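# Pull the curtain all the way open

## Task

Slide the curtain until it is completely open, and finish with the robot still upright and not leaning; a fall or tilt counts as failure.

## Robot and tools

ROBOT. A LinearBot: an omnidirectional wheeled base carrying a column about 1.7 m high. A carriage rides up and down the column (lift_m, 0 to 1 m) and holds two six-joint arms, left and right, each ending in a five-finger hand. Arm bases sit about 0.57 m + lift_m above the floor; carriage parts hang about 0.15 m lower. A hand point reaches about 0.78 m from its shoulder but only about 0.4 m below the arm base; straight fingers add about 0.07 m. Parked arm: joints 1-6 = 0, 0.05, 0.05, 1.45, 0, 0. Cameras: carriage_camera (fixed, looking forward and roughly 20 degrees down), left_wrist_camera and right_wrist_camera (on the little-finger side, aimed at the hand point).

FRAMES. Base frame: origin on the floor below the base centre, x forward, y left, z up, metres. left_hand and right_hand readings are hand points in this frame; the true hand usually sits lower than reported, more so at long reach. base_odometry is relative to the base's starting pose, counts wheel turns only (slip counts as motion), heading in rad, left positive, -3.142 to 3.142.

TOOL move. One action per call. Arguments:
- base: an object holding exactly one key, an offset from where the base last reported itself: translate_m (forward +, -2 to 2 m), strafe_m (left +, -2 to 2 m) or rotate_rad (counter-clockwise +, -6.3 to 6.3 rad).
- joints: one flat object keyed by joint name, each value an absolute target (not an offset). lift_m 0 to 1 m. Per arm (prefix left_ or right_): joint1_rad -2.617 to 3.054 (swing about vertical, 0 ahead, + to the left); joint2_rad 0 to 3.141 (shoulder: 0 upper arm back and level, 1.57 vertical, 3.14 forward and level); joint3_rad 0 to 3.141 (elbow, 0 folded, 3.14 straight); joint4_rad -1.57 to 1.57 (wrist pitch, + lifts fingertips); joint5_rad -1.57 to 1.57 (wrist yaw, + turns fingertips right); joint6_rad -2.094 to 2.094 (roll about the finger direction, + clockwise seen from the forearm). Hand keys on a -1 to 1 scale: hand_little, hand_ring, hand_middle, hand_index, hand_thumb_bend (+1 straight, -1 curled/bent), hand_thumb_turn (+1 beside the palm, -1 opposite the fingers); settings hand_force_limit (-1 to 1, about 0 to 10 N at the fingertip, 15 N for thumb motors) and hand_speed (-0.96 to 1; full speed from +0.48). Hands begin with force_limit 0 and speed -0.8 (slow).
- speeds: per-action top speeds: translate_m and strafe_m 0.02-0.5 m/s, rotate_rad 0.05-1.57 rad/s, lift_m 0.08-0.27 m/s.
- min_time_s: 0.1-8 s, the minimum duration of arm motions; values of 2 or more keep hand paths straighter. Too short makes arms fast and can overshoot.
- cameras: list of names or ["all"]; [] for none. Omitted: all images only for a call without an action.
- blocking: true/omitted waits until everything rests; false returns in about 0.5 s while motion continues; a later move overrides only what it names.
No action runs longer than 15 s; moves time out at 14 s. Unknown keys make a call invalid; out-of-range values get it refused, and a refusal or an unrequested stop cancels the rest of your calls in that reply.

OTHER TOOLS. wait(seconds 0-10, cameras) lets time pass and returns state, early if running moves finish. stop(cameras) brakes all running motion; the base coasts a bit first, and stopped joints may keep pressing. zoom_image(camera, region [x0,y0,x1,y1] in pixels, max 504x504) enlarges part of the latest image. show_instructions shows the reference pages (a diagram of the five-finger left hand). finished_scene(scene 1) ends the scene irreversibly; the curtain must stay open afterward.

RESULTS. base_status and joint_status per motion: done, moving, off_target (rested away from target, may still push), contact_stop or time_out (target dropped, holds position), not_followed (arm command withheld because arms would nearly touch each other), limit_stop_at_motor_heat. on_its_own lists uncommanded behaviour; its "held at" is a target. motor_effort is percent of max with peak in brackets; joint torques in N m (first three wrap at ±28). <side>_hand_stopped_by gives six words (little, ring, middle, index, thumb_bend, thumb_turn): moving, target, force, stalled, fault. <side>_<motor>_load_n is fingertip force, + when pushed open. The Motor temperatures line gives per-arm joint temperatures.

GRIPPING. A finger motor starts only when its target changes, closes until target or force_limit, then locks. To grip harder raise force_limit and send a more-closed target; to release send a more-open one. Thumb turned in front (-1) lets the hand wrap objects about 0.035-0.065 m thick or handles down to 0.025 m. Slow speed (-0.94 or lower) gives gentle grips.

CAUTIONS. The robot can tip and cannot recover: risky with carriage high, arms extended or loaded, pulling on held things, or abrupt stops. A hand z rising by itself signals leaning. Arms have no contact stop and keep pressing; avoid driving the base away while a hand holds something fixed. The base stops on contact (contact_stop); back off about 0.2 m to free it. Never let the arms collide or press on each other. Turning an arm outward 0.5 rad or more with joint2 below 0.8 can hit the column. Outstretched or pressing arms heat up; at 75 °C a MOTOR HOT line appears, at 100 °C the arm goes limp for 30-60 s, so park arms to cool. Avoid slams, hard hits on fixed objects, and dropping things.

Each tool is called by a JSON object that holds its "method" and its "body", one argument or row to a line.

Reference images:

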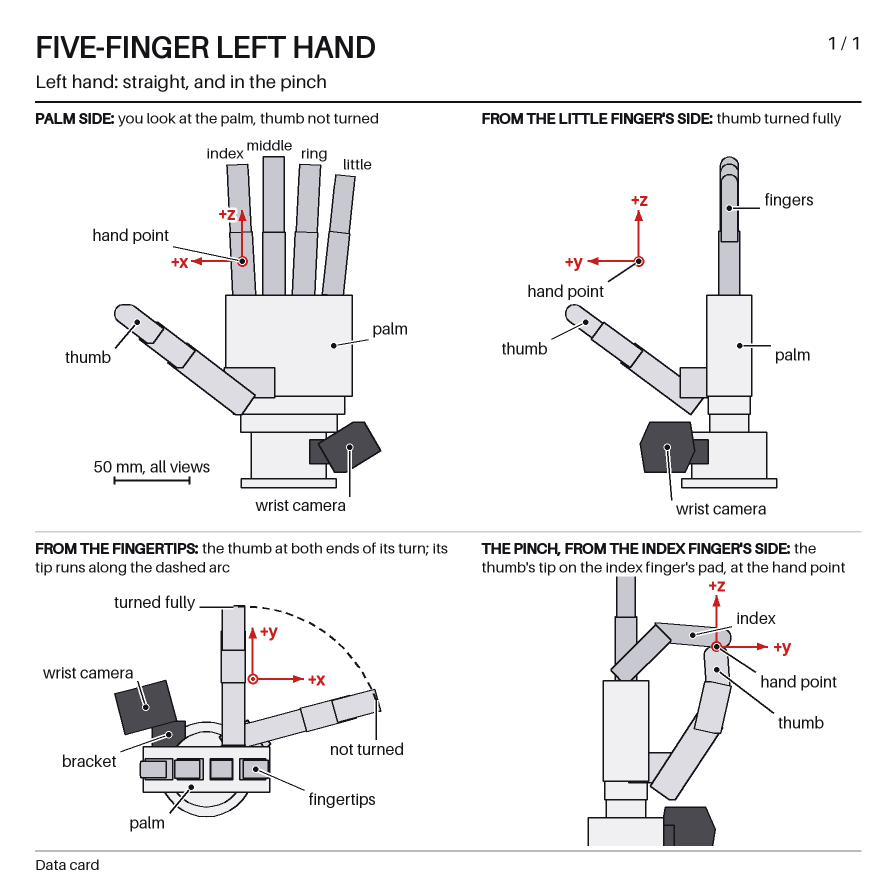

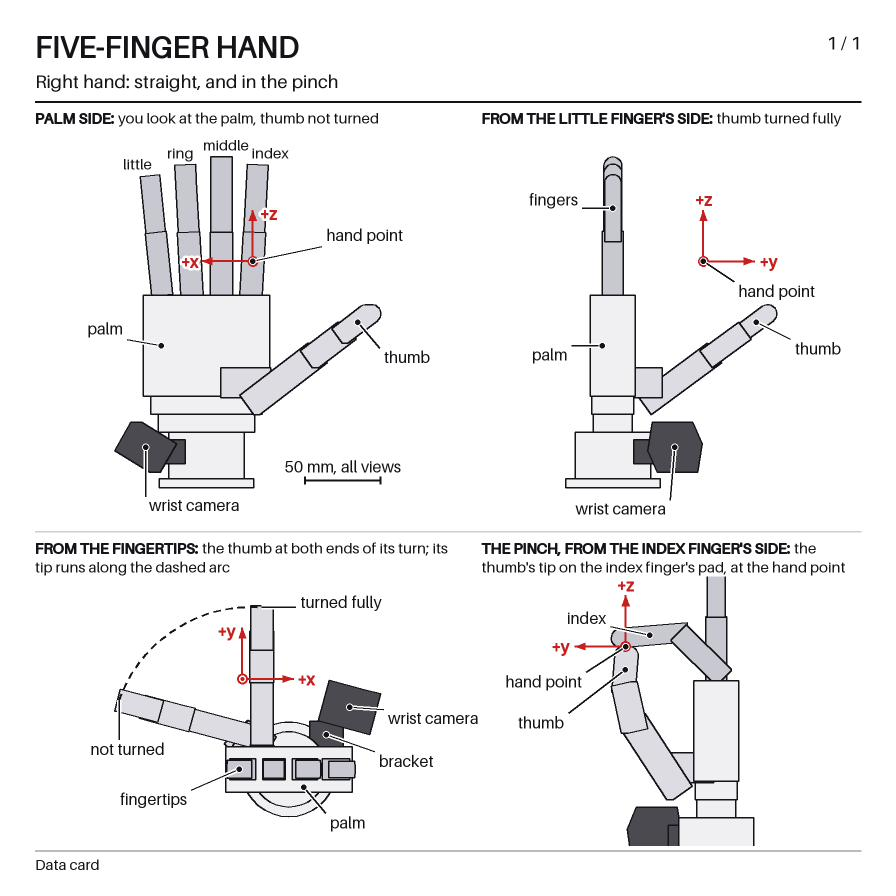

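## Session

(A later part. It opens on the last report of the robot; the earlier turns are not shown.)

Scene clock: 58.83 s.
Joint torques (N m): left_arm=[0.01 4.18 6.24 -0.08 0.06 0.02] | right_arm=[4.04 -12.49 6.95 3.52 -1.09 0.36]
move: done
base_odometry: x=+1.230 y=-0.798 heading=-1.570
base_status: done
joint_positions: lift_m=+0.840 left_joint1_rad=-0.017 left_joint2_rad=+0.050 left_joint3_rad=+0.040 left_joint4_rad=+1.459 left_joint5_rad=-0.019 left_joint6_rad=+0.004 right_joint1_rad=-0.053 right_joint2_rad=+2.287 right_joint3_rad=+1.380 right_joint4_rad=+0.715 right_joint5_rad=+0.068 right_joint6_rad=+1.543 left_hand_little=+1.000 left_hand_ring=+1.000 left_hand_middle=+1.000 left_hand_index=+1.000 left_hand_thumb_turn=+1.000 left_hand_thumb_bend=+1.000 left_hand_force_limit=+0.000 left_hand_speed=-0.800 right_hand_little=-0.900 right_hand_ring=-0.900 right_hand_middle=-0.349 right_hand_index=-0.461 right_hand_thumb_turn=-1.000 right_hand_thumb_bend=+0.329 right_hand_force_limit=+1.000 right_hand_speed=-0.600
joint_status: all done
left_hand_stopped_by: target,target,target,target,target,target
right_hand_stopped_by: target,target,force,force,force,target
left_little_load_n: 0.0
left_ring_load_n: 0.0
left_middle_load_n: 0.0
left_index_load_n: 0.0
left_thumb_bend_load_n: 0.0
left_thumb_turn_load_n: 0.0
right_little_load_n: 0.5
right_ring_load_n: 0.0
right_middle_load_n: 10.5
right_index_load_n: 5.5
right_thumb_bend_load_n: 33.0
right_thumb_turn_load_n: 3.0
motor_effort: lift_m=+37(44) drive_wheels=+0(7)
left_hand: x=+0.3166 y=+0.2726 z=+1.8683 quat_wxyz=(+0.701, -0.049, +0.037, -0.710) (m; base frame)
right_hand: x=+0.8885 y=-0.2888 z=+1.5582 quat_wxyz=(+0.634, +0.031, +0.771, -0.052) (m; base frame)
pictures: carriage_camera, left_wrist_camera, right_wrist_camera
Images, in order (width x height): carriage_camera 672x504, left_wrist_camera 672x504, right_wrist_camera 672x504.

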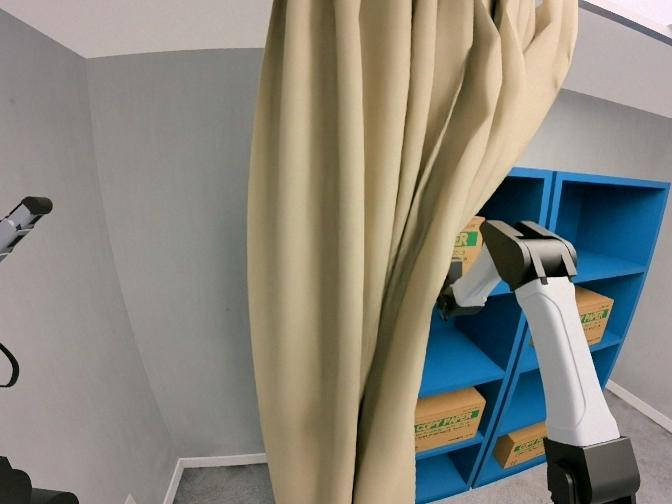

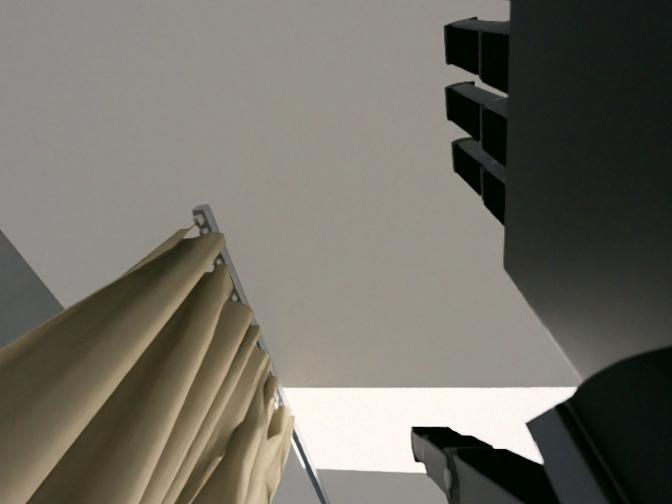

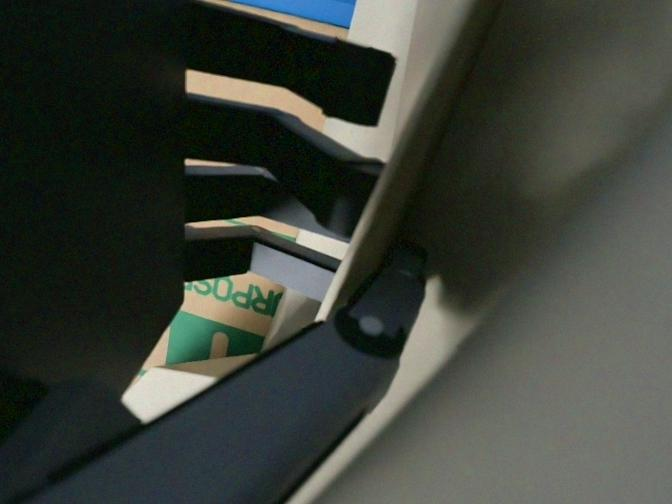

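{"method": "move", "body": {
  "base": {"strafe_m": 0.12},
  "joints": {"lift_m": 0.9},
  "speeds": {"strafe_m": 0.06},
  "cameras": ["all"]
}}

Scene clock: 61.73 s.
Joint torques (N m): left_arm=[0.02 4.18 6.24 -0.08 0.05 0.02] | right_arm=[4.33 -14.02 8.01 4.19 -1.26 0.53]
Motor temperatures (°C): left_arm=[29 36 34 32 29 30] | right_arm=[31 49 41 50 33 29]
move: done
base_odometry: x=+1.350 y=-0.798 heading=-1.570
base_status: done
joint_positions: lift_m=+0.900 left_joint1_rad=-0.017 left_joint2_rad=+0.050 left_joint3_rad=+0.040 left_joint4_rad=+1.459 left_joint5_rad=-0.019 left_joint6_rad=+0.004 right_joint1_rad=-0.058 right_joint2_rad=+2.307 right_joint3_rad=+1.365 right_joint4_rad=+0.640 right_joint5_rad=+0.085 right_joint6_rad=+1.525 left_hand_little=+1.000 left_hand_ring=+1.000 left_hand_middle=+1.000 left_hand_index=+1.000 left_hand_thumb_turn=+1.000 left_hand_thumb_bend=+1.000 left_hand_force_limit=+0.000 left_hand_speed=-0.800 right_hand_little=-0.900 right_hand_ring=-0.900 right_hand_middle=-0.349 right_hand_index=-0.461 right_hand_thumb_turn=-1.000 right_hand_thumb_bend=+0.330 right_hand_force_limit=+1.000 right_hand_speed=-0.600
joint_status: all done
left_hand_stopped_by: target,target,target,target,target,target
right_hand_stopped_by: target,target,force,force,force,target
left_little_load_n: 0.0
left_ring_load_n: 0.0
left_middle_load_n: 0.0
left_index_load_n: 0.0
left_thumb_bend_load_n: 0.0
left_thumb_turn_load_n: 0.0
right_little_load_n: 0.0
right_ring_load_n: 0.0
right_middle_load_n: 8.5
right_index_load_n: 4.0
right_thumb_bend_load_n: 38.0
right_thumb_turn_load_n: 5.5
motor_effort: lift_m=+38(47) drive_wheels=+0(7)
left_hand: x=+0.3166 y=+0.2726 z=+1.9282 quat_wxyz=(+0.701, -0.049, +0.037, -0.710) (m; base frame)
right_hand: x=+0.8829 y=-0.2943 z=+1.5762 quat_wxyz=(+0.590, +0.030, +0.805, -0.065) (m; base frame)
pictures: carriage_camera, left_wrist_camera, right_wrist_camera
Images, in order (width x height): carriage_camera 672x504, left_wrist_camera 672x504, right_wrist_camera 672x504.

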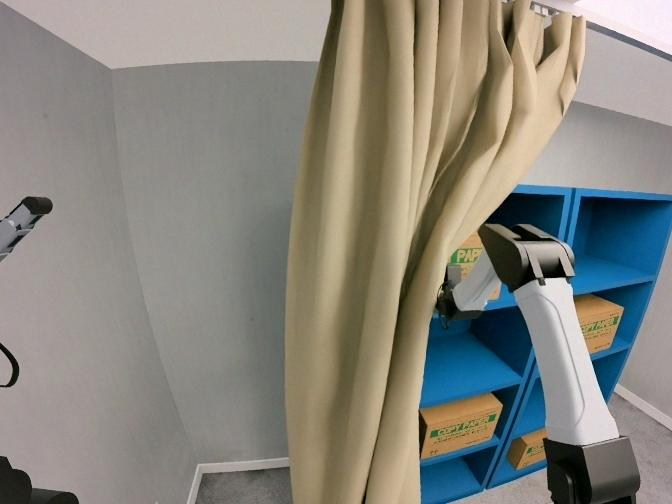

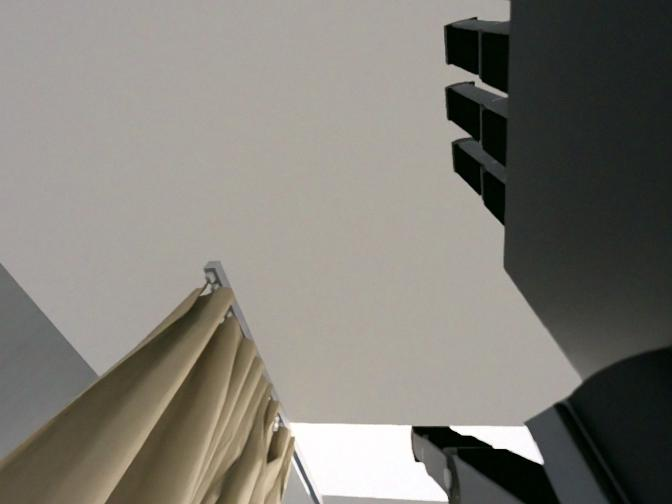

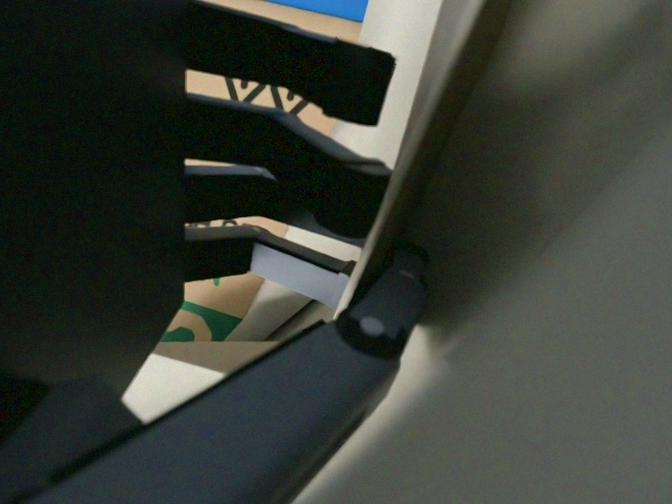

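{"method": "move", "body": {
  "base": {"strafe_m": 0.1},
  "joints": {"lift_m": 0.95},
  "speeds": {"strafe_m": 0.06},
  "cameras": ["all"]
}}

Scene clock: 64.20 s.
Joint torques (N m): left_arm=[0.06 4.18 6.23 -0.08 0.05 0.02] | right_arm=[4.16 -15.51 8.54 4.3 -1.18 0.59]
move: done
base_odometry: x=+1.450 y=-0.798 heading=-1.570
base_status: done
joint_positions: lift_m=+0.950 left_joint1_rad=-0.017 left_joint2_rad=+0.050 left_joint3_rad=+0.040 left_joint4_rad=+1.459 left_joint5_rad=-0.019 left_joint6_rad=+0.004 right_joint1_rad=-0.055 right_joint2_rad=+2.326 right_joint3_rad=+1.357 right_joint4_rad=+0.626 right_joint5_rad=+0.077 right_joint6_rad=+1.518 left_hand_little=+1.000 left_hand_ring=+1.000 left_hand_middle=+1.000 left_hand_index=+1.000 left_hand_thumb_turn=+1.000 left_hand_thumb_bend=+1.000 left_hand_force_limit=+0.000 left_hand_speed=-0.800 right_hand_little=-0.900 right_hand_ring=-0.900 right_hand_middle=-0.349 right_hand_index=-0.461 right_hand_thumb_turn=-1.000 right_hand_thumb_bend=+0.330 right_hand_force_limit=+1.000 right_hand_speed=-0.600
joint_status: all done
left_hand_stopped_by: target,target,target,target,target,target
right_hand_stopped_by: target,target,force,force,force,target
left_little_load_n: 0.0
left_ring_load_n: 0.0
left_middle_load_n: 0.0
left_index_load_n: 0.0
left_thumb_bend_load_n: 0.0
left_thumb_turn_load_n: 0.0
right_little_load_n: 0.0
right_ring_load_n: 0.0
right_middle_load_n: 13.5
right_index_load_n: 5.5
right_thumb_bend_load_n: 34.5
right_thumb_turn_load_n: 3.0
motor_effort: lift_m=+39(45) drive_wheels=-1(7)
left_hand: x=+0.3166 y=+0.2726 z=+1.9782 quat_wxyz=(+0.701, -0.049, +0.037, -0.710) (m; base frame)
right_hand: x=+0.8792 y=-0.2904 z=+1.6063 quat_wxyz=(+0.573, +0.023, +0.817, -0.062) (m; base frame)
pictures: carriage_camera, left_wrist_camera, right_wrist_camera
Images, in order (width x height): carriage_camera 672x504, left_wrist_camera 672x504, right_wrist_camera 672x504.

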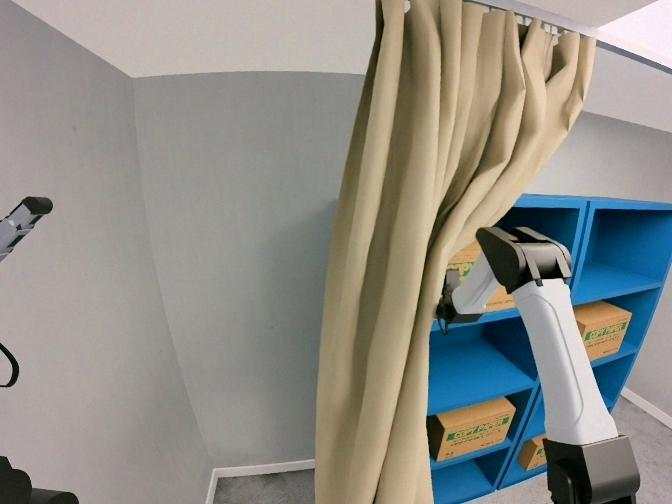

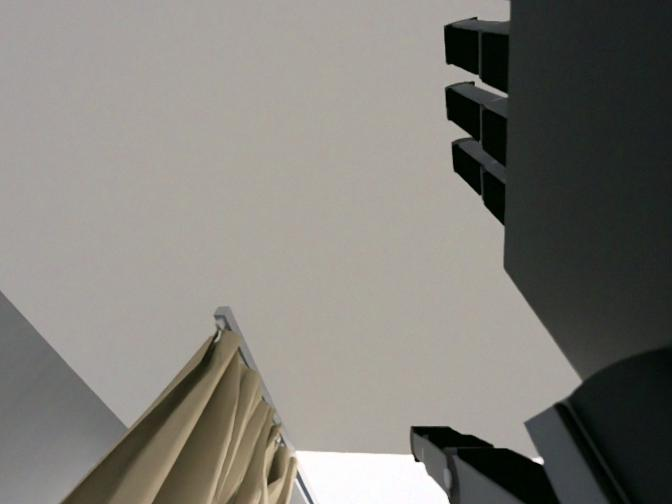

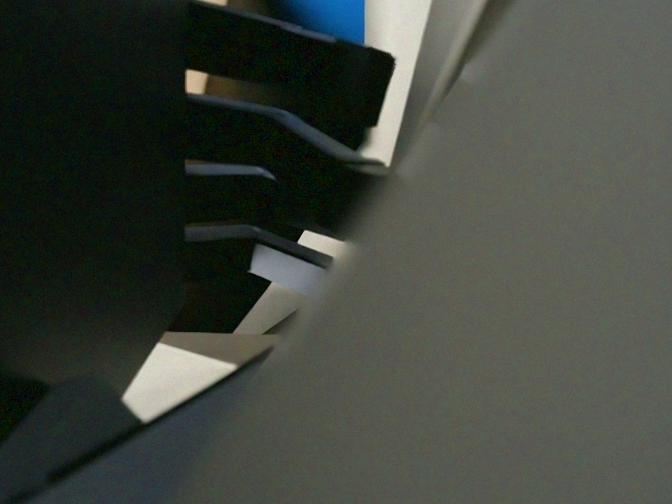

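{"method": "move", "body": {
  "joints": {"right_joint1_rad": 0.3},
  "min_time_s": 3,
  "cameras": ["all"]
}}

Scene clock: 67.83 s.
Joint torques (N m): left_arm=[-0.01 4.18 6.24 -0.08 0.05 0.03] | right_arm=[15.34 -15.47 8.51 4.29 -4.14 0.12]
Motor temperatures (°C): left_arm=[29 36 34 32 29 30] | right_arm=[33 56 41 59 35 29]
move: off_target
base_odometry: x=+1.450 y=-0.798 heading=-1.570
base_status: not commanded
joint_positions: lift_m=+0.950 left_joint1_rad=-0.017 left_joint2_rad=+0.050 left_joint3_rad=+0.040 left_joint4_rad=+1.459 left_joint5_rad=-0.019 left_joint6_rad=+0.004 right_joint1_rad=+0.098 right_joint2_rad=+2.326 right_joint3_rad=+1.357 right_joint4_rad=+0.621 right_joint5_rad=+0.357 right_joint6_rad=+1.569 left_hand_little=+1.000 left_hand_ring=+1.000 left_hand_middle=+1.000 left_hand_index=+1.000 left_hand_thumb_turn=+1.000 left_hand_thumb_bend=+1.000 left_hand_force_limit=+0.000 left_hand_speed=-0.800 right_hand_little=-0.900 right_hand_ring=-0.900 right_hand_middle=-0.349 right_hand_index=-0.461 right_hand_thumb_turn=-1.000 right_hand_thumb_bend=+0.330 right_hand_force_limit=+1.000 right_hand_speed=-0.600
joint_status: right_joint1_rad off_target (ended at +0.099, target +0.300)
left_hand_stopped_by: target,target,target,target,target,target
right_hand_stopped_by: target,target,force,force,force,target
left_little_load_n: 0.0
left_ring_load_n: 0.0
left_middle_load_n: 0.0
left_index_load_n: 0.0
left_thumb_bend_load_n: 0.0
left_thumb_turn_load_n: 0.0
right_little_load_n: 0.5
right_ring_load_n: 0.0
right_middle_load_n: 5.5
right_index_load_n: 7.0
right_thumb_bend_load_n: 37.5
right_thumb_turn_load_n: 8.5
motor_effort: lift_m=+39(39) drive_wheels=+3(3)
left_hand: x=+0.3166 y=+0.2726 z=+1.9782 quat_wxyz=(+0.701, -0.049, +0.037, -0.710) (m; base frame)
right_hand: x=+0.8806 y=-0.2477 z=+1.6062 quat_wxyz=(+0.571, +0.061, +0.810, -0.118) (m; base frame)
pictures: carriage_camera, left_wrist_camera, right_wrist_camera
Images, in order (width x height): carriage_camera 672x504, left_wrist_camera 672x504, right_wrist_camera 672x504.

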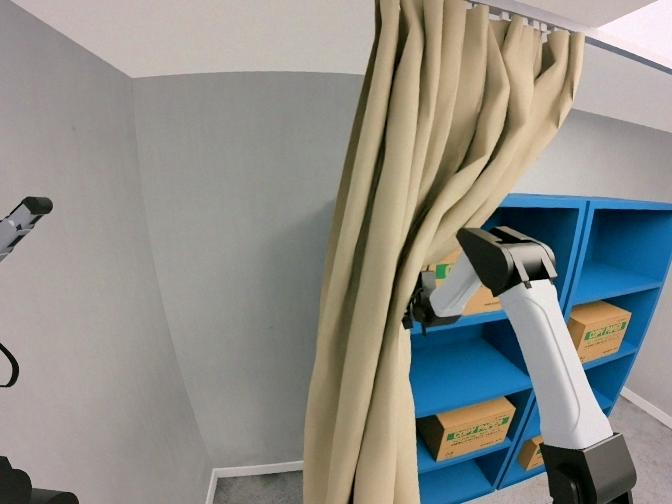

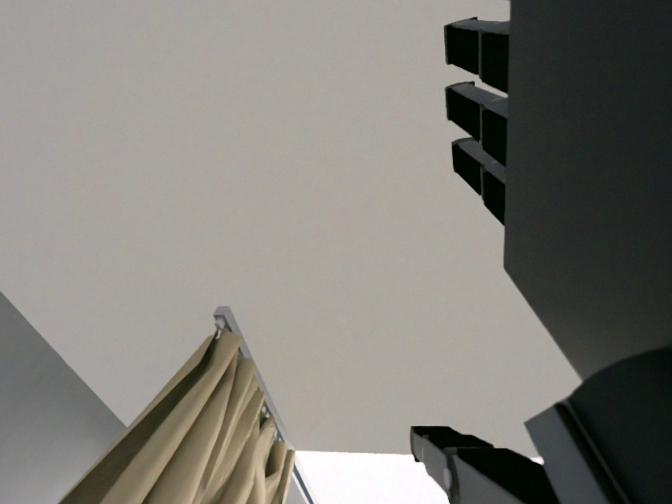

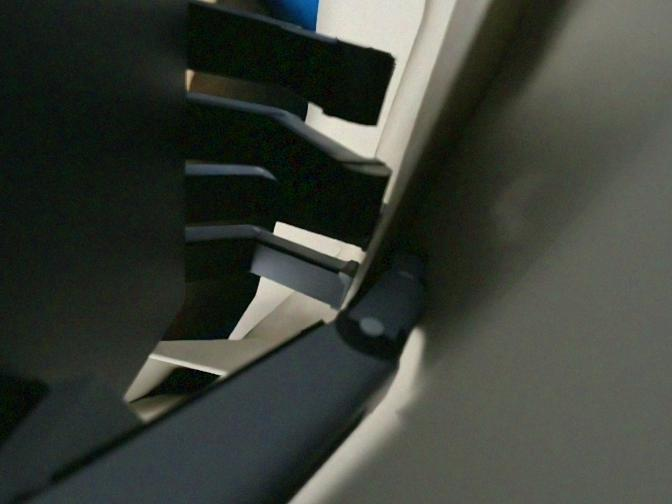

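{"method": "move", "body": {
  "joints": {"right_joint1_rad": 0.05}
}}

{"method": "move", "body": {
  "joints": {"right_hand_force_limit": 0.5, "right_hand_speed": 0, "right_hand_thumb_bend": 1, "right_hand_index": 1, "right_hand_middle": 1, "right_hand_ring": 1, "right_hand_little": 1}
}}

{"method": "move", "body": {
  "base": {"strafe_m": -0.2},
  "speeds": {"strafe_m": 0.15},
  "cameras": ["all"]
}}

Scene clock: 70.63 s.
Joint torques (N m): left_arm=[-0.01 4.18 6.24 -0.08 0.06 0.02] | right_arm=[3.84 -15.5 8.53 4.35 -1.74 0.52]
Motor temperatures (°C): left_arm=[29 36 34 32 29 30] | right_arm=[35 59 41 60 37 29]
move: off_target
base_odometry: x=+1.450 y=-0.798 heading=-1.570
base_status: not commanded
joint_positions: lift_m=+0.950 left_joint1_rad=-0.017 left_joint2_rad=+0.050 left_joint3_rad=+0.040 left_joint4_rad=+1.459 left_joint5_rad=-0.019 left_joint6_rad=+0.004 right_joint1_rad=-0.004 right_joint2_rad=+2.326 right_joint3_rad=+1.357 right_joint4_rad=+0.619 right_joint5_rad=+0.130 right_joint6_rad=+1.528 left_hand_little=+1.000 left_hand_ring=+1.000 left_hand_middle=+1.000 left_hand_index=+1.000 left_hand_thumb_turn=+1.000 left_hand_thumb_bend=+1.000 left_hand_force_limit=+0.000 left_hand_speed=-0.800 right_hand_little=-0.900 right_hand_ring=-0.900 right_hand_middle=-0.349 right_hand_index=-0.461 right_hand_thumb_turn=-1.000 right_hand_thumb_bend=+0.330 right_hand_force_limit=+1.000 right_hand_speed=-0.600
joint_status: right_joint1_rad off_target (ended at -0.004, target +0.050)
left_hand_stopped_by: target,target,target,target,target,target
right_hand_stopped_by: target,target,force,force,force,target
left_little_load_n: 0.0
left_ring_load_n: 0.0
left_middle_load_n: 0.0
left_index_load_n: 0.0
left_thumb_bend_load_n: 0.0
left_thumb_turn_load_n: 0.5
right_little_load_n: 0.0
right_ring_load_n: 0.0
right_middle_load_n: 11.5
right_index_load_n: 5.5
right_thumb_bend_load_n: 36.5
right_thumb_turn_load_n: 3.5
motor_effort: lift_m=+39(39) drive_wheels=+2(3)
left_hand: x=+0.3166 y=+0.2726 z=+1.9782 quat_wxyz=(+0.701, -0.049, +0.037, -0.710) (m; base frame)
right_hand: x=+0.8796 y=-0.2683 z=+1.6043 quat_wxyz=(+0.570, +0.022, +0.818, -0.067) (m; base frame)
pictures: none

Scene clock: 71.80 s.
Joint torques (N m): left_arm=[-0.01 4.18 6.23 -0.08 0.05 0.02] | right_arm=[4.57 -15.54 8.58 4.06 -1.39 0.69]
Motor temperatures (°C): left_arm=[29 36 34 32 29 30] | right_arm=[35 61 41 61 37 29]
move: done
base_odometry: x=+1.450 y=-0.798 heading=-1.570
base_status: not commanded
joint_positions: lift_m=+0.950 left_joint1_rad=-0.017 left_joint2_rad=+0.050 left_joint3_rad=+0.040 left_joint4_rad=+1.459 left_joint5_rad=-0.019 left_joint6_rad=+0.004 right_joint1_rad=-0.015 right_joint2_rad=+2.326 right_joint3_rad=+1.357 right_joint4_rad=+0.650 right_joint5_rad=+0.102 right_joint6_rad=+1.507 left_hand_little=+1.000 left_hand_ring=+1.000 left_hand_middle=+1.000 left_hand_index=+1.000 left_hand_thumb_turn=+1.000 left_hand_thumb_bend=+1.000 left_hand_force_limit=+0.000 left_hand_speed=-0.800 right_hand_little=+1.000 right_hand_ring=+1.000 right_hand_middle=+1.000 right_hand_index=+1.000 right_hand_thumb_turn=-1.001 right_hand_thumb_bend=+0.994 right_hand_force_limit=+0.500 right_hand_speed=+0.000
joint_status: all done
left_hand_stopped_by: target,target,target,target,target,target
right_hand_stopped_by: target,target,target,target,target,target
left_little_load_n: 0.0
left_ring_load_n: 0.0
left_middle_load_n: 0.0
left_index_load_n: 0.0
left_thumb_bend_load_n: 0.0
left_thumb_turn_load_n: 0.0
right_little_load_n: 0.0
right_ring_load_n: 0.0
right_middle_load_n: 0.0
right_index_load_n: 0.0
right_thumb_bend_load_n: -7.5
right_thumb_turn_load_n: -17.5
motor_effort: lift_m=+39(39) drive_wheels=+1(2)
left_hand: x=+0.3166 y=+0.2726 z=+1.9782 quat_wxyz=(+0.701, -0.049, +0.037, -0.710) (m; base frame)
right_hand: x=+0.8806 y=-0.2693 z=+1.6118 quat_wxyz=(+0.583, +0.010, +0.810, -0.065) (m; base frame)
pictures: none

Scene clock: 74.03 s.
Joint torques (N m): left_arm=[0.02 4.18 6.24 -0.08 0.05 0.02] | right_arm=[0.1 -15.56 8.58 3.19 0.03 0.52]
Motor temperatures (°C): left_arm=[29 36 34 32 29 30] | right_arm=[35 63 41 63 37 29]
move: done
base_odometry: x=+1.250 y=-0.798 heading=-1.571
base_status: done
joint_positions: lift_m=+0.950 left_joint1_rad=-0.017 left_joint2_rad=+0.050 left_joint3_rad=+0.040 left_joint4_rad=+1.459 left_joint5_rad=-0.019 left_joint6_rad=+0.004 right_joint1_rad=+0.043 right_joint2_rad=+2.326 right_joint3_rad=+1.357 right_joint4_rad=+0.753 right_joint5_rad=-0.036 right_joint6_rad=+1.524 left_hand_little=+1.000 left_hand_ring=+1.000 left_hand_middle=+1.000 left_hand_index=+1.000 left_hand_thumb_turn=+1.000 left_hand_thumb_bend=+1.000 left_hand_force_limit=+0.000 left_hand_speed=-0.800 right_hand_little=+1.000 right_hand_ring=+1.000 right_hand_middle=+1.000 right_hand_index=+1.000 right_hand_thumb_turn=-1.000 right_hand_thumb_bend=+0.996 right_hand_force_limit=+0.500 right_hand_speed=+0.000
joint_status: not commanded
left_hand_stopped_by: target,target,target,target,target,target
right_hand_stopped_by: target,target,target,target,target,target
left_little_load_n: 0.0
left_ring_load_n: 0.0
left_middle_load_n: 0.0
left_index_load_n: 0.0
left_thumb_bend_load_n: 0.0
left_thumb_turn_load_n: 0.0
right_little_load_n: 0.0
right_ring_load_n: 0.0
right_middle_load_n: -0.5
right_index_load_n: -0.5
right_thumb_bend_load_n: -0.5
right_thumb_turn_load_n: -7.5
on_its_own: right_joint1_rad moved +0.059 to your old target +0.050
motor_effort: lift_m=+39(39) drive_wheels=-3(8)
left_hand: x=+0.3166 y=+0.2726 z=+1.9782 quat_wxyz=(+0.701, -0.049, +0.037, -0.710) (m; base frame)
right_hand: x=+0.8740 y=-0.2043 z=+1.6424 quat_wxyz=(+0.627, -0.046, +0.778, +0.013) (m; base frame)
pictures: carriage_camera, left_wrist_camera, right_wrist_camera
Images, in order (width x height): carriage_camera 672x504, left_wrist_camera 672x504, right_wrist_camera 672x504.

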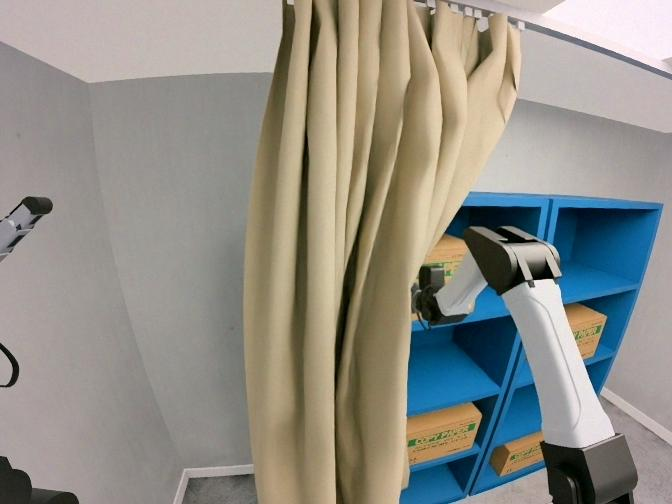

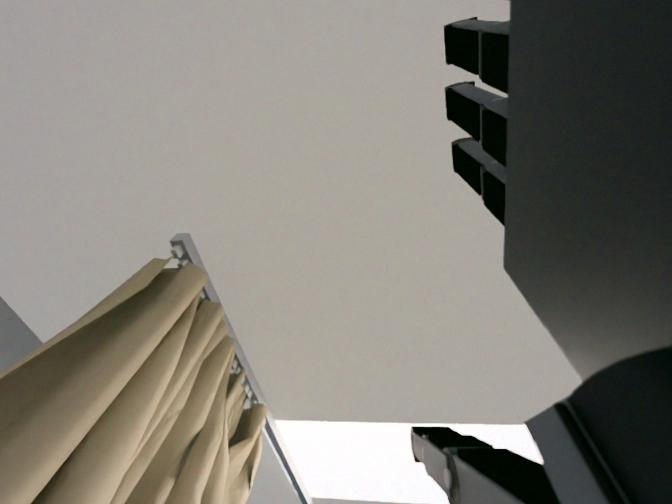

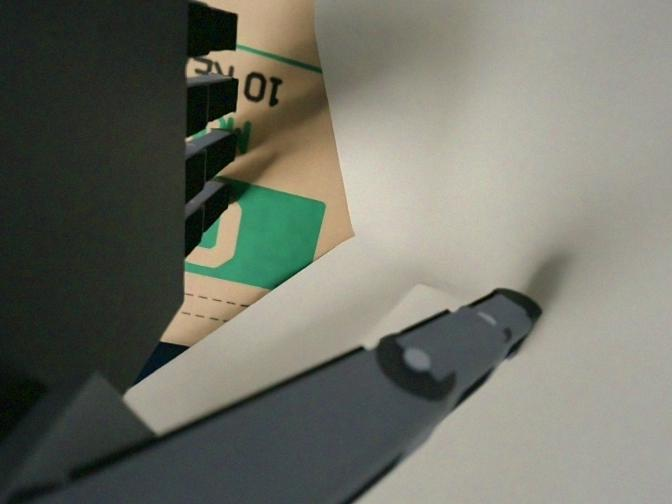

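{"method": "move", "body": {
  "base": {"strafe_m": -0.4},
  "speeds": {"strafe_m": 0.2}
}}

{"method": "move", "body": {
  "joints": {"lift_m": 1.0, "right_joint1_rad": 0, "right_joint2_rad": 1.953, "right_joint3_rad": 2.513, "right_joint4_rad": -0.56, "right_joint5_rad": 0, "right_joint6_rad": 1.57},
  "min_time_s": 3,
  "cameras": ["all"]
}}

Scene clock: 77.73 s.
Joint torques (N m): left_arm=[0.03 4.18 6.24 -0.08 0.05 0.03] | right_arm=[-0.08 -14.53 7.51 2.23 -0.02 0.18]
Motor temperatures (°C): left_arm=[29 36 34 32 29 30] | right_arm=[34 64 42 60 36 29]
move: done
base_odometry: x=+0.850 y=-0.798 heading=-1.571
base_status: done
joint_positions: lift_m=+0.950 left_joint1_rad=-0.017 left_joint2_rad=+0.050 left_joint3_rad=+0.040 left_joint4_rad=+1.459 left_joint5_rad=-0.019 left_joint6_rad=+0.004 right_joint1_rad=+0.046 right_joint2_rad=+2.312 right_joint3_rad=+1.372 right_joint4_rad=+0.857 right_joint5_rad=-0.030 right_joint6_rad=+1.561 left_hand_little=+1.000 left_hand_ring=+1.000 left_hand_middle=+1.000 left_hand_index=+1.000 left_hand_thumb_turn=+1.000 left_hand_thumb_bend=+1.000 left_hand_force_limit=+0.000 left_hand_speed=-0.800 right_hand_little=+1.000 right_hand_ring=+1.000 right_hand_middle=+1.000 right_hand_index=+1.000 right_hand_thumb_turn=-1.000 right_hand_thumb_bend=+0.996 right_hand_force_limit=+0.500 right_hand_speed=+0.000
joint_status: not commanded
left_hand_stopped_by: target,target,target,target,target,target
right_hand_stopped_by: target,target,target,target,target,target
left_little_load_n: 0.0
left_ring_load_n: 0.0
left_middle_load_n: 0.0
left_index_load_n: 0.0
left_thumb_bend_load_n: 0.0
left_thumb_turn_load_n: 0.0
right_little_load_n: 0.0
right_ring_load_n: 0.0
right_middle_load_n: 0.0
right_index_load_n: 0.0
right_thumb_bend_load_n: 0.0
right_thumb_turn_load_n: -0.5
motor_effort: lift_m=+38(39) drive_wheels=-2(7)
left_hand: x=+0.3166 y=+0.2726 z=+1.9782 quat_wxyz=(+0.701, -0.049, +0.037, -0.710) (m; base frame)
right_hand: x=+0.8782 y=-0.2045 z=+1.6885 quat_wxyz=(+0.677, -0.031, +0.735, +0.023) (m; base frame)
pictures: none

Scene clock: 81.03 s.
Joint torques (N m): left_arm=[-0.03 4.18 6.24 -0.08 0.06 0.02] | right_arm=[-0.81 -8.66 6.72 1.88 0.11 0.17]
Motor temperatures (°C): left_arm=[29 36 34 32 29 30] | right_arm=[34 65 42 59 35 29]
move: done
base_odometry: x=+0.850 y=-0.798 heading=-1.571
base_status: not commanded
joint_positions: lift_m=+1.000 left_joint1_rad=-0.017 left_joint2_rad=+0.050 left_joint3_rad=+0.040 left_joint4_rad=+1.459 left_joint5_rad=-0.019 left_joint6_rad=+0.004 right_joint1_rad=+0.005 right_joint2_rad=+1.958 right_joint3_rad=+2.490 right_joint4_rad=-0.533 right_joint5_rad=-0.010 right_joint6_rad=+1.562 left_hand_little=+1.000 left_hand_ring=+1.000 left_hand_middle=+1.000 left_hand_index=+1.000 left_hand_thumb_turn=+1.000 left_hand_thumb_bend=+1.000 left_hand_force_limit=+0.000 left_hand_speed=-0.800 right_hand_little=+1.000 right_hand_ring=+1.000 right_hand_middle=+1.000 right_hand_index=+1.000 right_hand_thumb_turn=-1.000 right_hand_thumb_bend=+0.996 right_hand_force_limit=+0.500 right_hand_speed=+0.000
joint_status: all done
left_hand_stopped_by: target,target,target,target,target,target
right_hand_stopped_by: target,target,target,target,target,target
left_little_load_n: 0.0
left_ring_load_n: 0.0
left_middle_load_n: 0.0
left_index_load_n: 0.0
left_thumb_bend_load_n: 0.0
left_thumb_turn_load_n: 0.0
right_little_load_n: 0.0
right_ring_load_n: 0.0
right_middle_load_n: 0.5
right_index_load_n: 0.0
right_thumb_bend_load_n: 0.0
right_thumb_turn_load_n: -0.5
motor_effort: lift_m=+36(44) drive_wheels=-2(3)
left_hand: x=+0.3166 y=+0.2726 z=+2.0283 quat_wxyz=(+0.701, -0.049, +0.037, -0.710) (m; base frame)
right_hand: x=+0.7904 y=-0.2359 z=+2.1485 quat_wxyz=(+0.707, -0.008, +0.708, +0.002) (m; base frame)
pictures: carriage_camera, left_wrist_camera, right_wrist_camera
Images, in order (width x height): carriage_camera 672x504, left_wrist_camera 672x504, right_wrist_camera 672x504.

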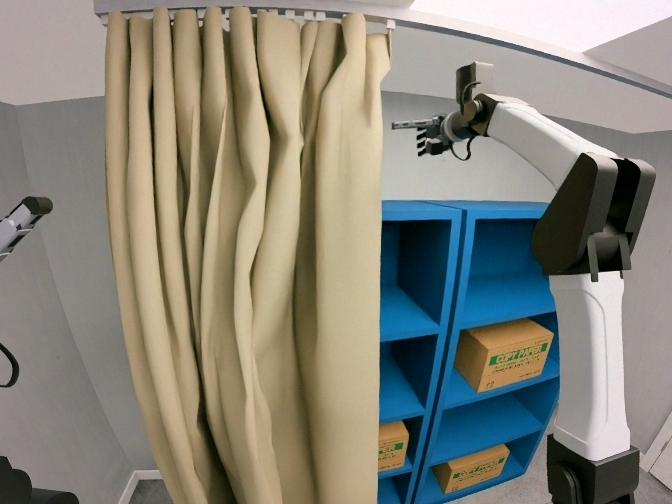

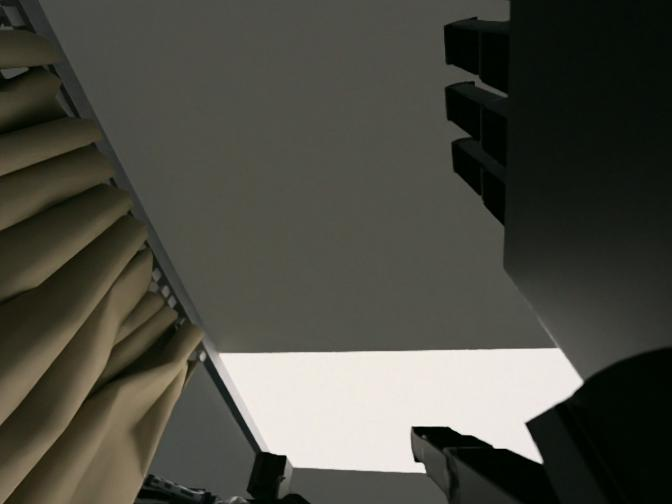

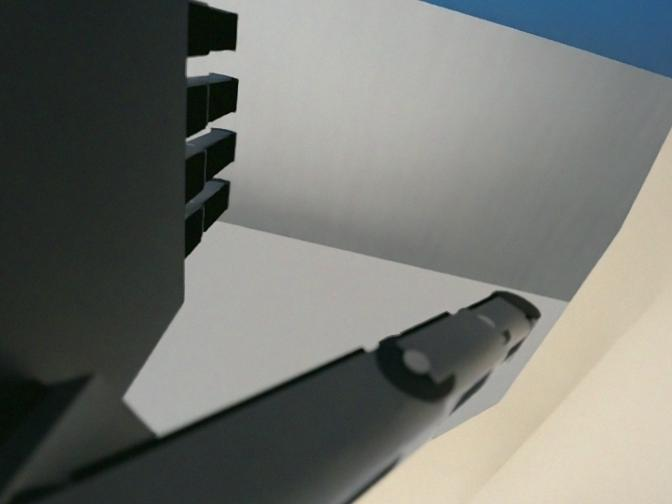

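{"method": "move", "body": {
  "base": {"translate_m": 0.07},
  "joints": {"right_hand_thumb_turn": 1},
  "speeds": {"translate_m": 0.15}
}}

{"method": "move", "body": {
  "base": {"strafe_m": 0.2},
  "speeds": {"strafe_m": 0.1},
  "cameras": ["all"]
}}

Scene clock: 83.17 s.
Joint torques (N m): left_arm=[-0.02 4.18 6.24 -0.07 0.06 0.02] | right_arm=[-0.8 -8.73 6.57 1.96 0.09 0.15]
Motor temperatures (°C): left_arm=[29 36 34 32 29 30] | right_arm=[34 64 42 58 35 29]
move: done
base_odometry: x=+0.850 y=-0.868 heading=-1.571
base_status: done
joint_positions: lift_m=+1.000 left_joint1_rad=-0.017 left_joint2_rad=+0.050 left_joint3_rad=+0.040 left_joint4_rad=+1.458 left_joint5_rad=-0.019 left_joint6_rad=+0.004 right_joint1_rad=+0.005 right_joint2_rad=+1.958 right_joint3_rad=+2.492 right_joint4_rad=-0.543 right_joint5_rad=-0.008 right_joint6_rad=+1.563 left_hand_little=+1.000 left_hand_ring=+1.000 left_hand_middle=+1.000 left_hand_index=+1.000 left_hand_thumb_turn=+1.000 left_hand_thumb_bend=+1.000 left_hand_force_limit=+0.000 left_hand_speed=-0.800 right_hand_little=+1.000 right_hand_ring=+1.000 right_hand_middle=+1.000 right_hand_index=+1.000 right_hand_thumb_turn=+1.000 right_hand_thumb_bend=+0.996 right_hand_force_limit=+0.500 right_hand_speed=+0.000
joint_status: all done
left_hand_stopped_by: target,target,target,target,target,target
right_hand_stopped_by: target,target,target,target,target,target
left_little_load_n: 0.0
left_ring_load_n: 0.0
left_middle_load_n: 0.0
left_index_load_n: 0.0
left_thumb_bend_load_n: 0.0
left_thumb_turn_load_n: 0.0
right_little_load_n: 0.0
right_ring_load_n: 0.0
right_middle_load_n: 0.0
right_index_load_n: 0.0
right_thumb_bend_load_n: 0.0
right_thumb_turn_load_n: 0.0
motor_effort: lift_m=+36(36) drive_wheels=-3(8)
left_hand: x=+0.3167 y=+0.2726 z=+2.0283 quat_wxyz=(+0.701, -0.049, +0.037, -0.710) (m; base frame)
right_hand: x=+0.7904 y=-0.2362 z=+2.1467 quat_wxyz=(+0.704, -0.008, +0.710, +0.002) (m; base frame)
pictures: none

Scene clock: 85.97 s.
Joint torques (N m): left_arm=[-0.12 4.19 6.24 -0.07 0.05 0.02] | right_arm=[0.83 -8.68 6.54 1.96 -0.39 -0.08]
Motor temperatures (°C): left_arm=[29 36 34 32 29 30] | right_arm=[33 63 43 56 35 29]
move: done
base_odometry: x=+1.050 y=-0.868 heading=-1.571
base_status: done
joint_positions: lift_m=+1.000 left_joint1_rad=-0.016 left_joint2_rad=+0.050 left_joint3_rad=+0.040 left_joint4_rad=+1.458 left_joint5_rad=-0.019 left_joint6_rad=+0.004 right_joint1_rad=-0.016 right_joint2_rad=+1.958 right_joint3_rad=+2.492 right_joint4_rad=-0.543 right_joint5_rad=+0.035 right_joint6_rad=+1.587 left_hand_little=+1.000 left_hand_ring=+1.000 left_hand_middle=+1.000 left_hand_index=+1.000 left_hand_thumb_turn=+1.000 left_hand_thumb_bend=+1.000 left_hand_force_limit=+0.000 left_hand_speed=-0.800 right_hand_little=+1.000 right_hand_ring=+1.000 right_hand_middle=+1.000 right_hand_index=+1.000 right_hand_thumb_turn=+1.000 right_hand_thumb_bend=+0.996 right_hand_force_limit=+0.500 right_hand_speed=+0.000
joint_status: not commanded
left_hand_stopped_by: target,target,target,target,target,target
right_hand_stopped_by: target,target,target,target,target,target
left_little_load_n: 0.0
left_ring_load_n: 0.0
left_middle_load_n: 0.0
left_index_load_n: 0.0
left_thumb_bend_load_n: 0.0
left_thumb_turn_load_n: 0.0
right_little_load_n: 0.0
right_ring_load_n: 0.0
right_middle_load_n: 0.0
right_index_load_n: 0.0
right_thumb_bend_load_n: 0.0
right_thumb_turn_load_n: 0.0
motor_effort: lift_m=+36(36) drive_wheels=+0(6)
left_hand: x=+0.3167 y=+0.2726 z=+2.0283 quat_wxyz=(+0.702, -0.049, +0.037, -0.710) (m; base frame)
right_hand: x=+0.7940 y=-0.2578 z=+2.1481 quat_wxyz=(+0.704, +0.024, +0.710, -0.013) (m; base frame)
pictures: carriage_camera, left_wrist_camera, right_wrist_camera
Images, in order (width x height): carriage_camera 672x504, left_wrist_camera 672x504, right_wrist_camera 672x504.

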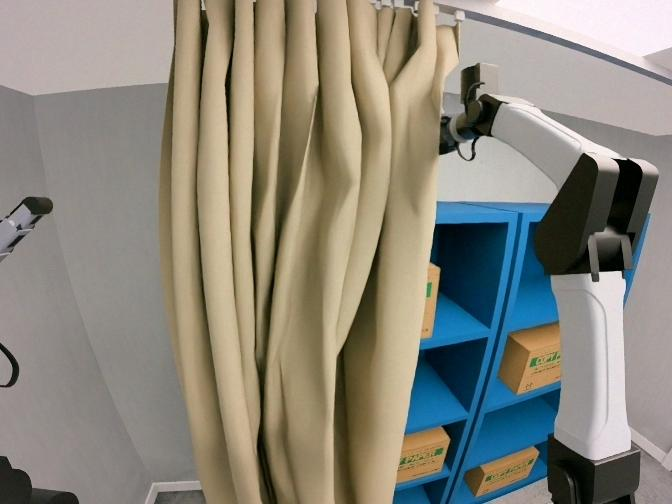

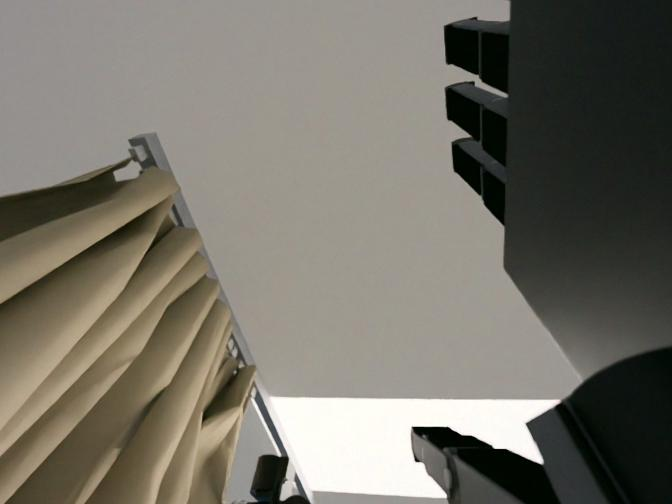

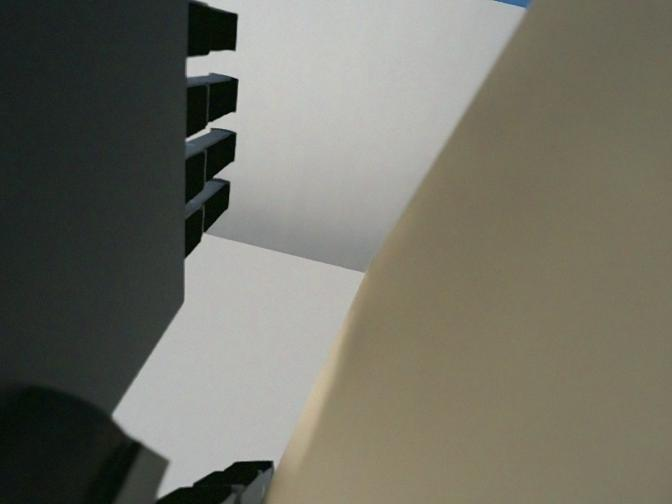

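{"method": "move", "body": {
  "base": {"strafe_m": 0.2},
  "speeds": {"strafe_m": 0.08},
  "cameras": ["all"]
}}

Scene clock: 89.30 s.
Joint torques (N m): left_arm=[-0.23 4.18 6.24 -0.07 0.05 0.02] | right_arm=[3.11 -8.69 6.58 2 -0.98 -0.1]
Motor temperatures (°C): left_arm=[29 36 34 32 29 30] | right_arm=[33 62 43 54 34 29]
move: done
base_odometry: x=+1.250 y=-0.868 heading=-1.571
base_status: done
joint_positions: lift_m=+1.000 left_joint1_rad=-0.016 left_joint2_rad=+0.050 left_joint3_rad=+0.040 left_joint4_rad=+1.458 left_joint5_rad=-0.019 left_joint6_rad=+0.004 right_joint1_rad=-0.045 right_joint2_rad=+1.958 right_joint3_rad=+2.492 right_joint4_rad=-0.548 right_joint5_rad=+0.090 right_joint6_rad=+1.589 left_hand_little=+1.000 left_hand_ring=+1.000 left_hand_middle=+1.000 left_hand_index=+1.000 left_hand_thumb_turn=+1.000 left_hand_thumb_bend=+1.000 left_hand_force_limit=+0.000 left_hand_speed=-0.800 right_hand_little=+1.000 right_hand_ring=+1.000 right_hand_middle=+1.000 right_hand_index=+1.000 right_hand_thumb_turn=+1.000 right_hand_thumb_bend=+0.996 right_hand_force_limit=+0.500 right_hand_speed=+0.000
joint_status: not commanded
left_hand_stopped_by: target,target,target,target,target,target
right_hand_stopped_by: target,target,target,target,target,target
left_little_load_n: 0.0
left_ring_load_n: 0.0
left_middle_load_n: 0.0
left_index_load_n: 0.0
left_thumb_bend_load_n: 0.0
left_thumb_turn_load_n: 0.0
right_little_load_n: 0.0
right_ring_load_n: 0.0
right_middle_load_n: -0.5
right_index_load_n: 0.0
right_thumb_bend_load_n: -1.0
right_thumb_turn_load_n: 0.5
motor_effort: lift_m=+36(36) drive_wheels=+1(7)
left_hand: x=+0.3168 y=+0.2727 z=+2.0283 quat_wxyz=(+0.702, -0.049, +0.037, -0.710) (m; base frame)
right_hand: x=+0.7972 y=-0.2851 z=+2.1470 quat_wxyz=(+0.701, +0.054, +0.710, -0.041) (m; base frame)
pictures: carriage_camera, left_wrist_camera, right_wrist_camera
Images, in order (width x height): carriage_camera 672x504, left_wrist_camera 672x504, right_wrist_camera 672x504.

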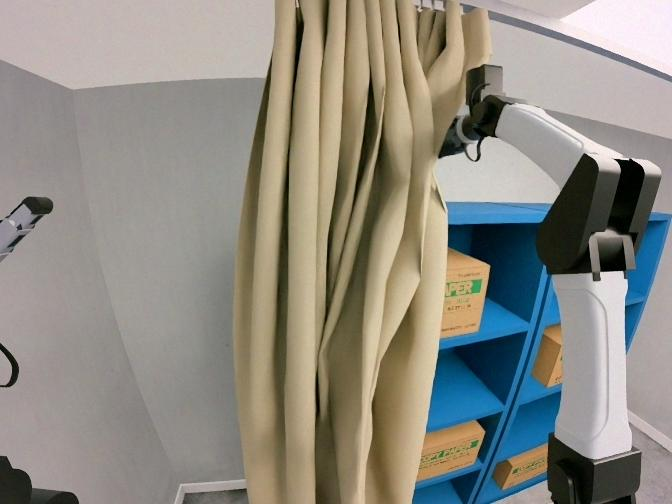

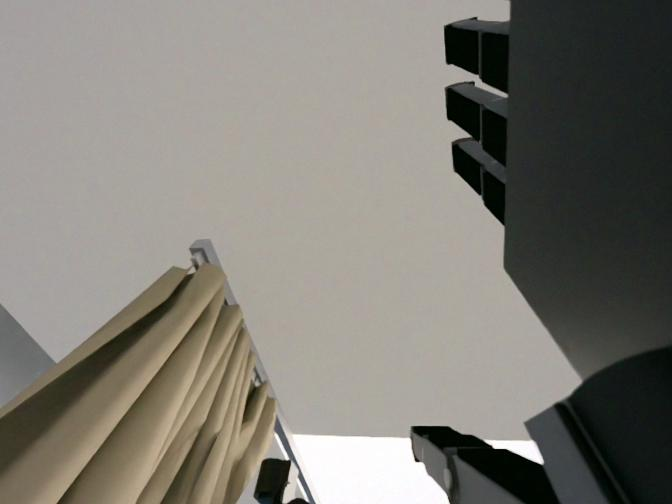

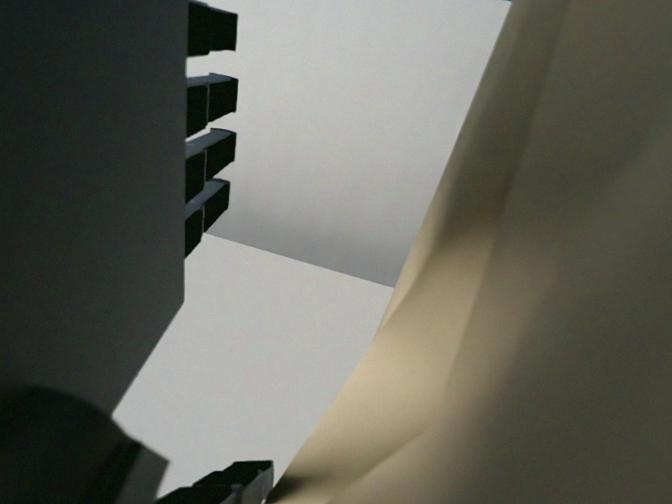

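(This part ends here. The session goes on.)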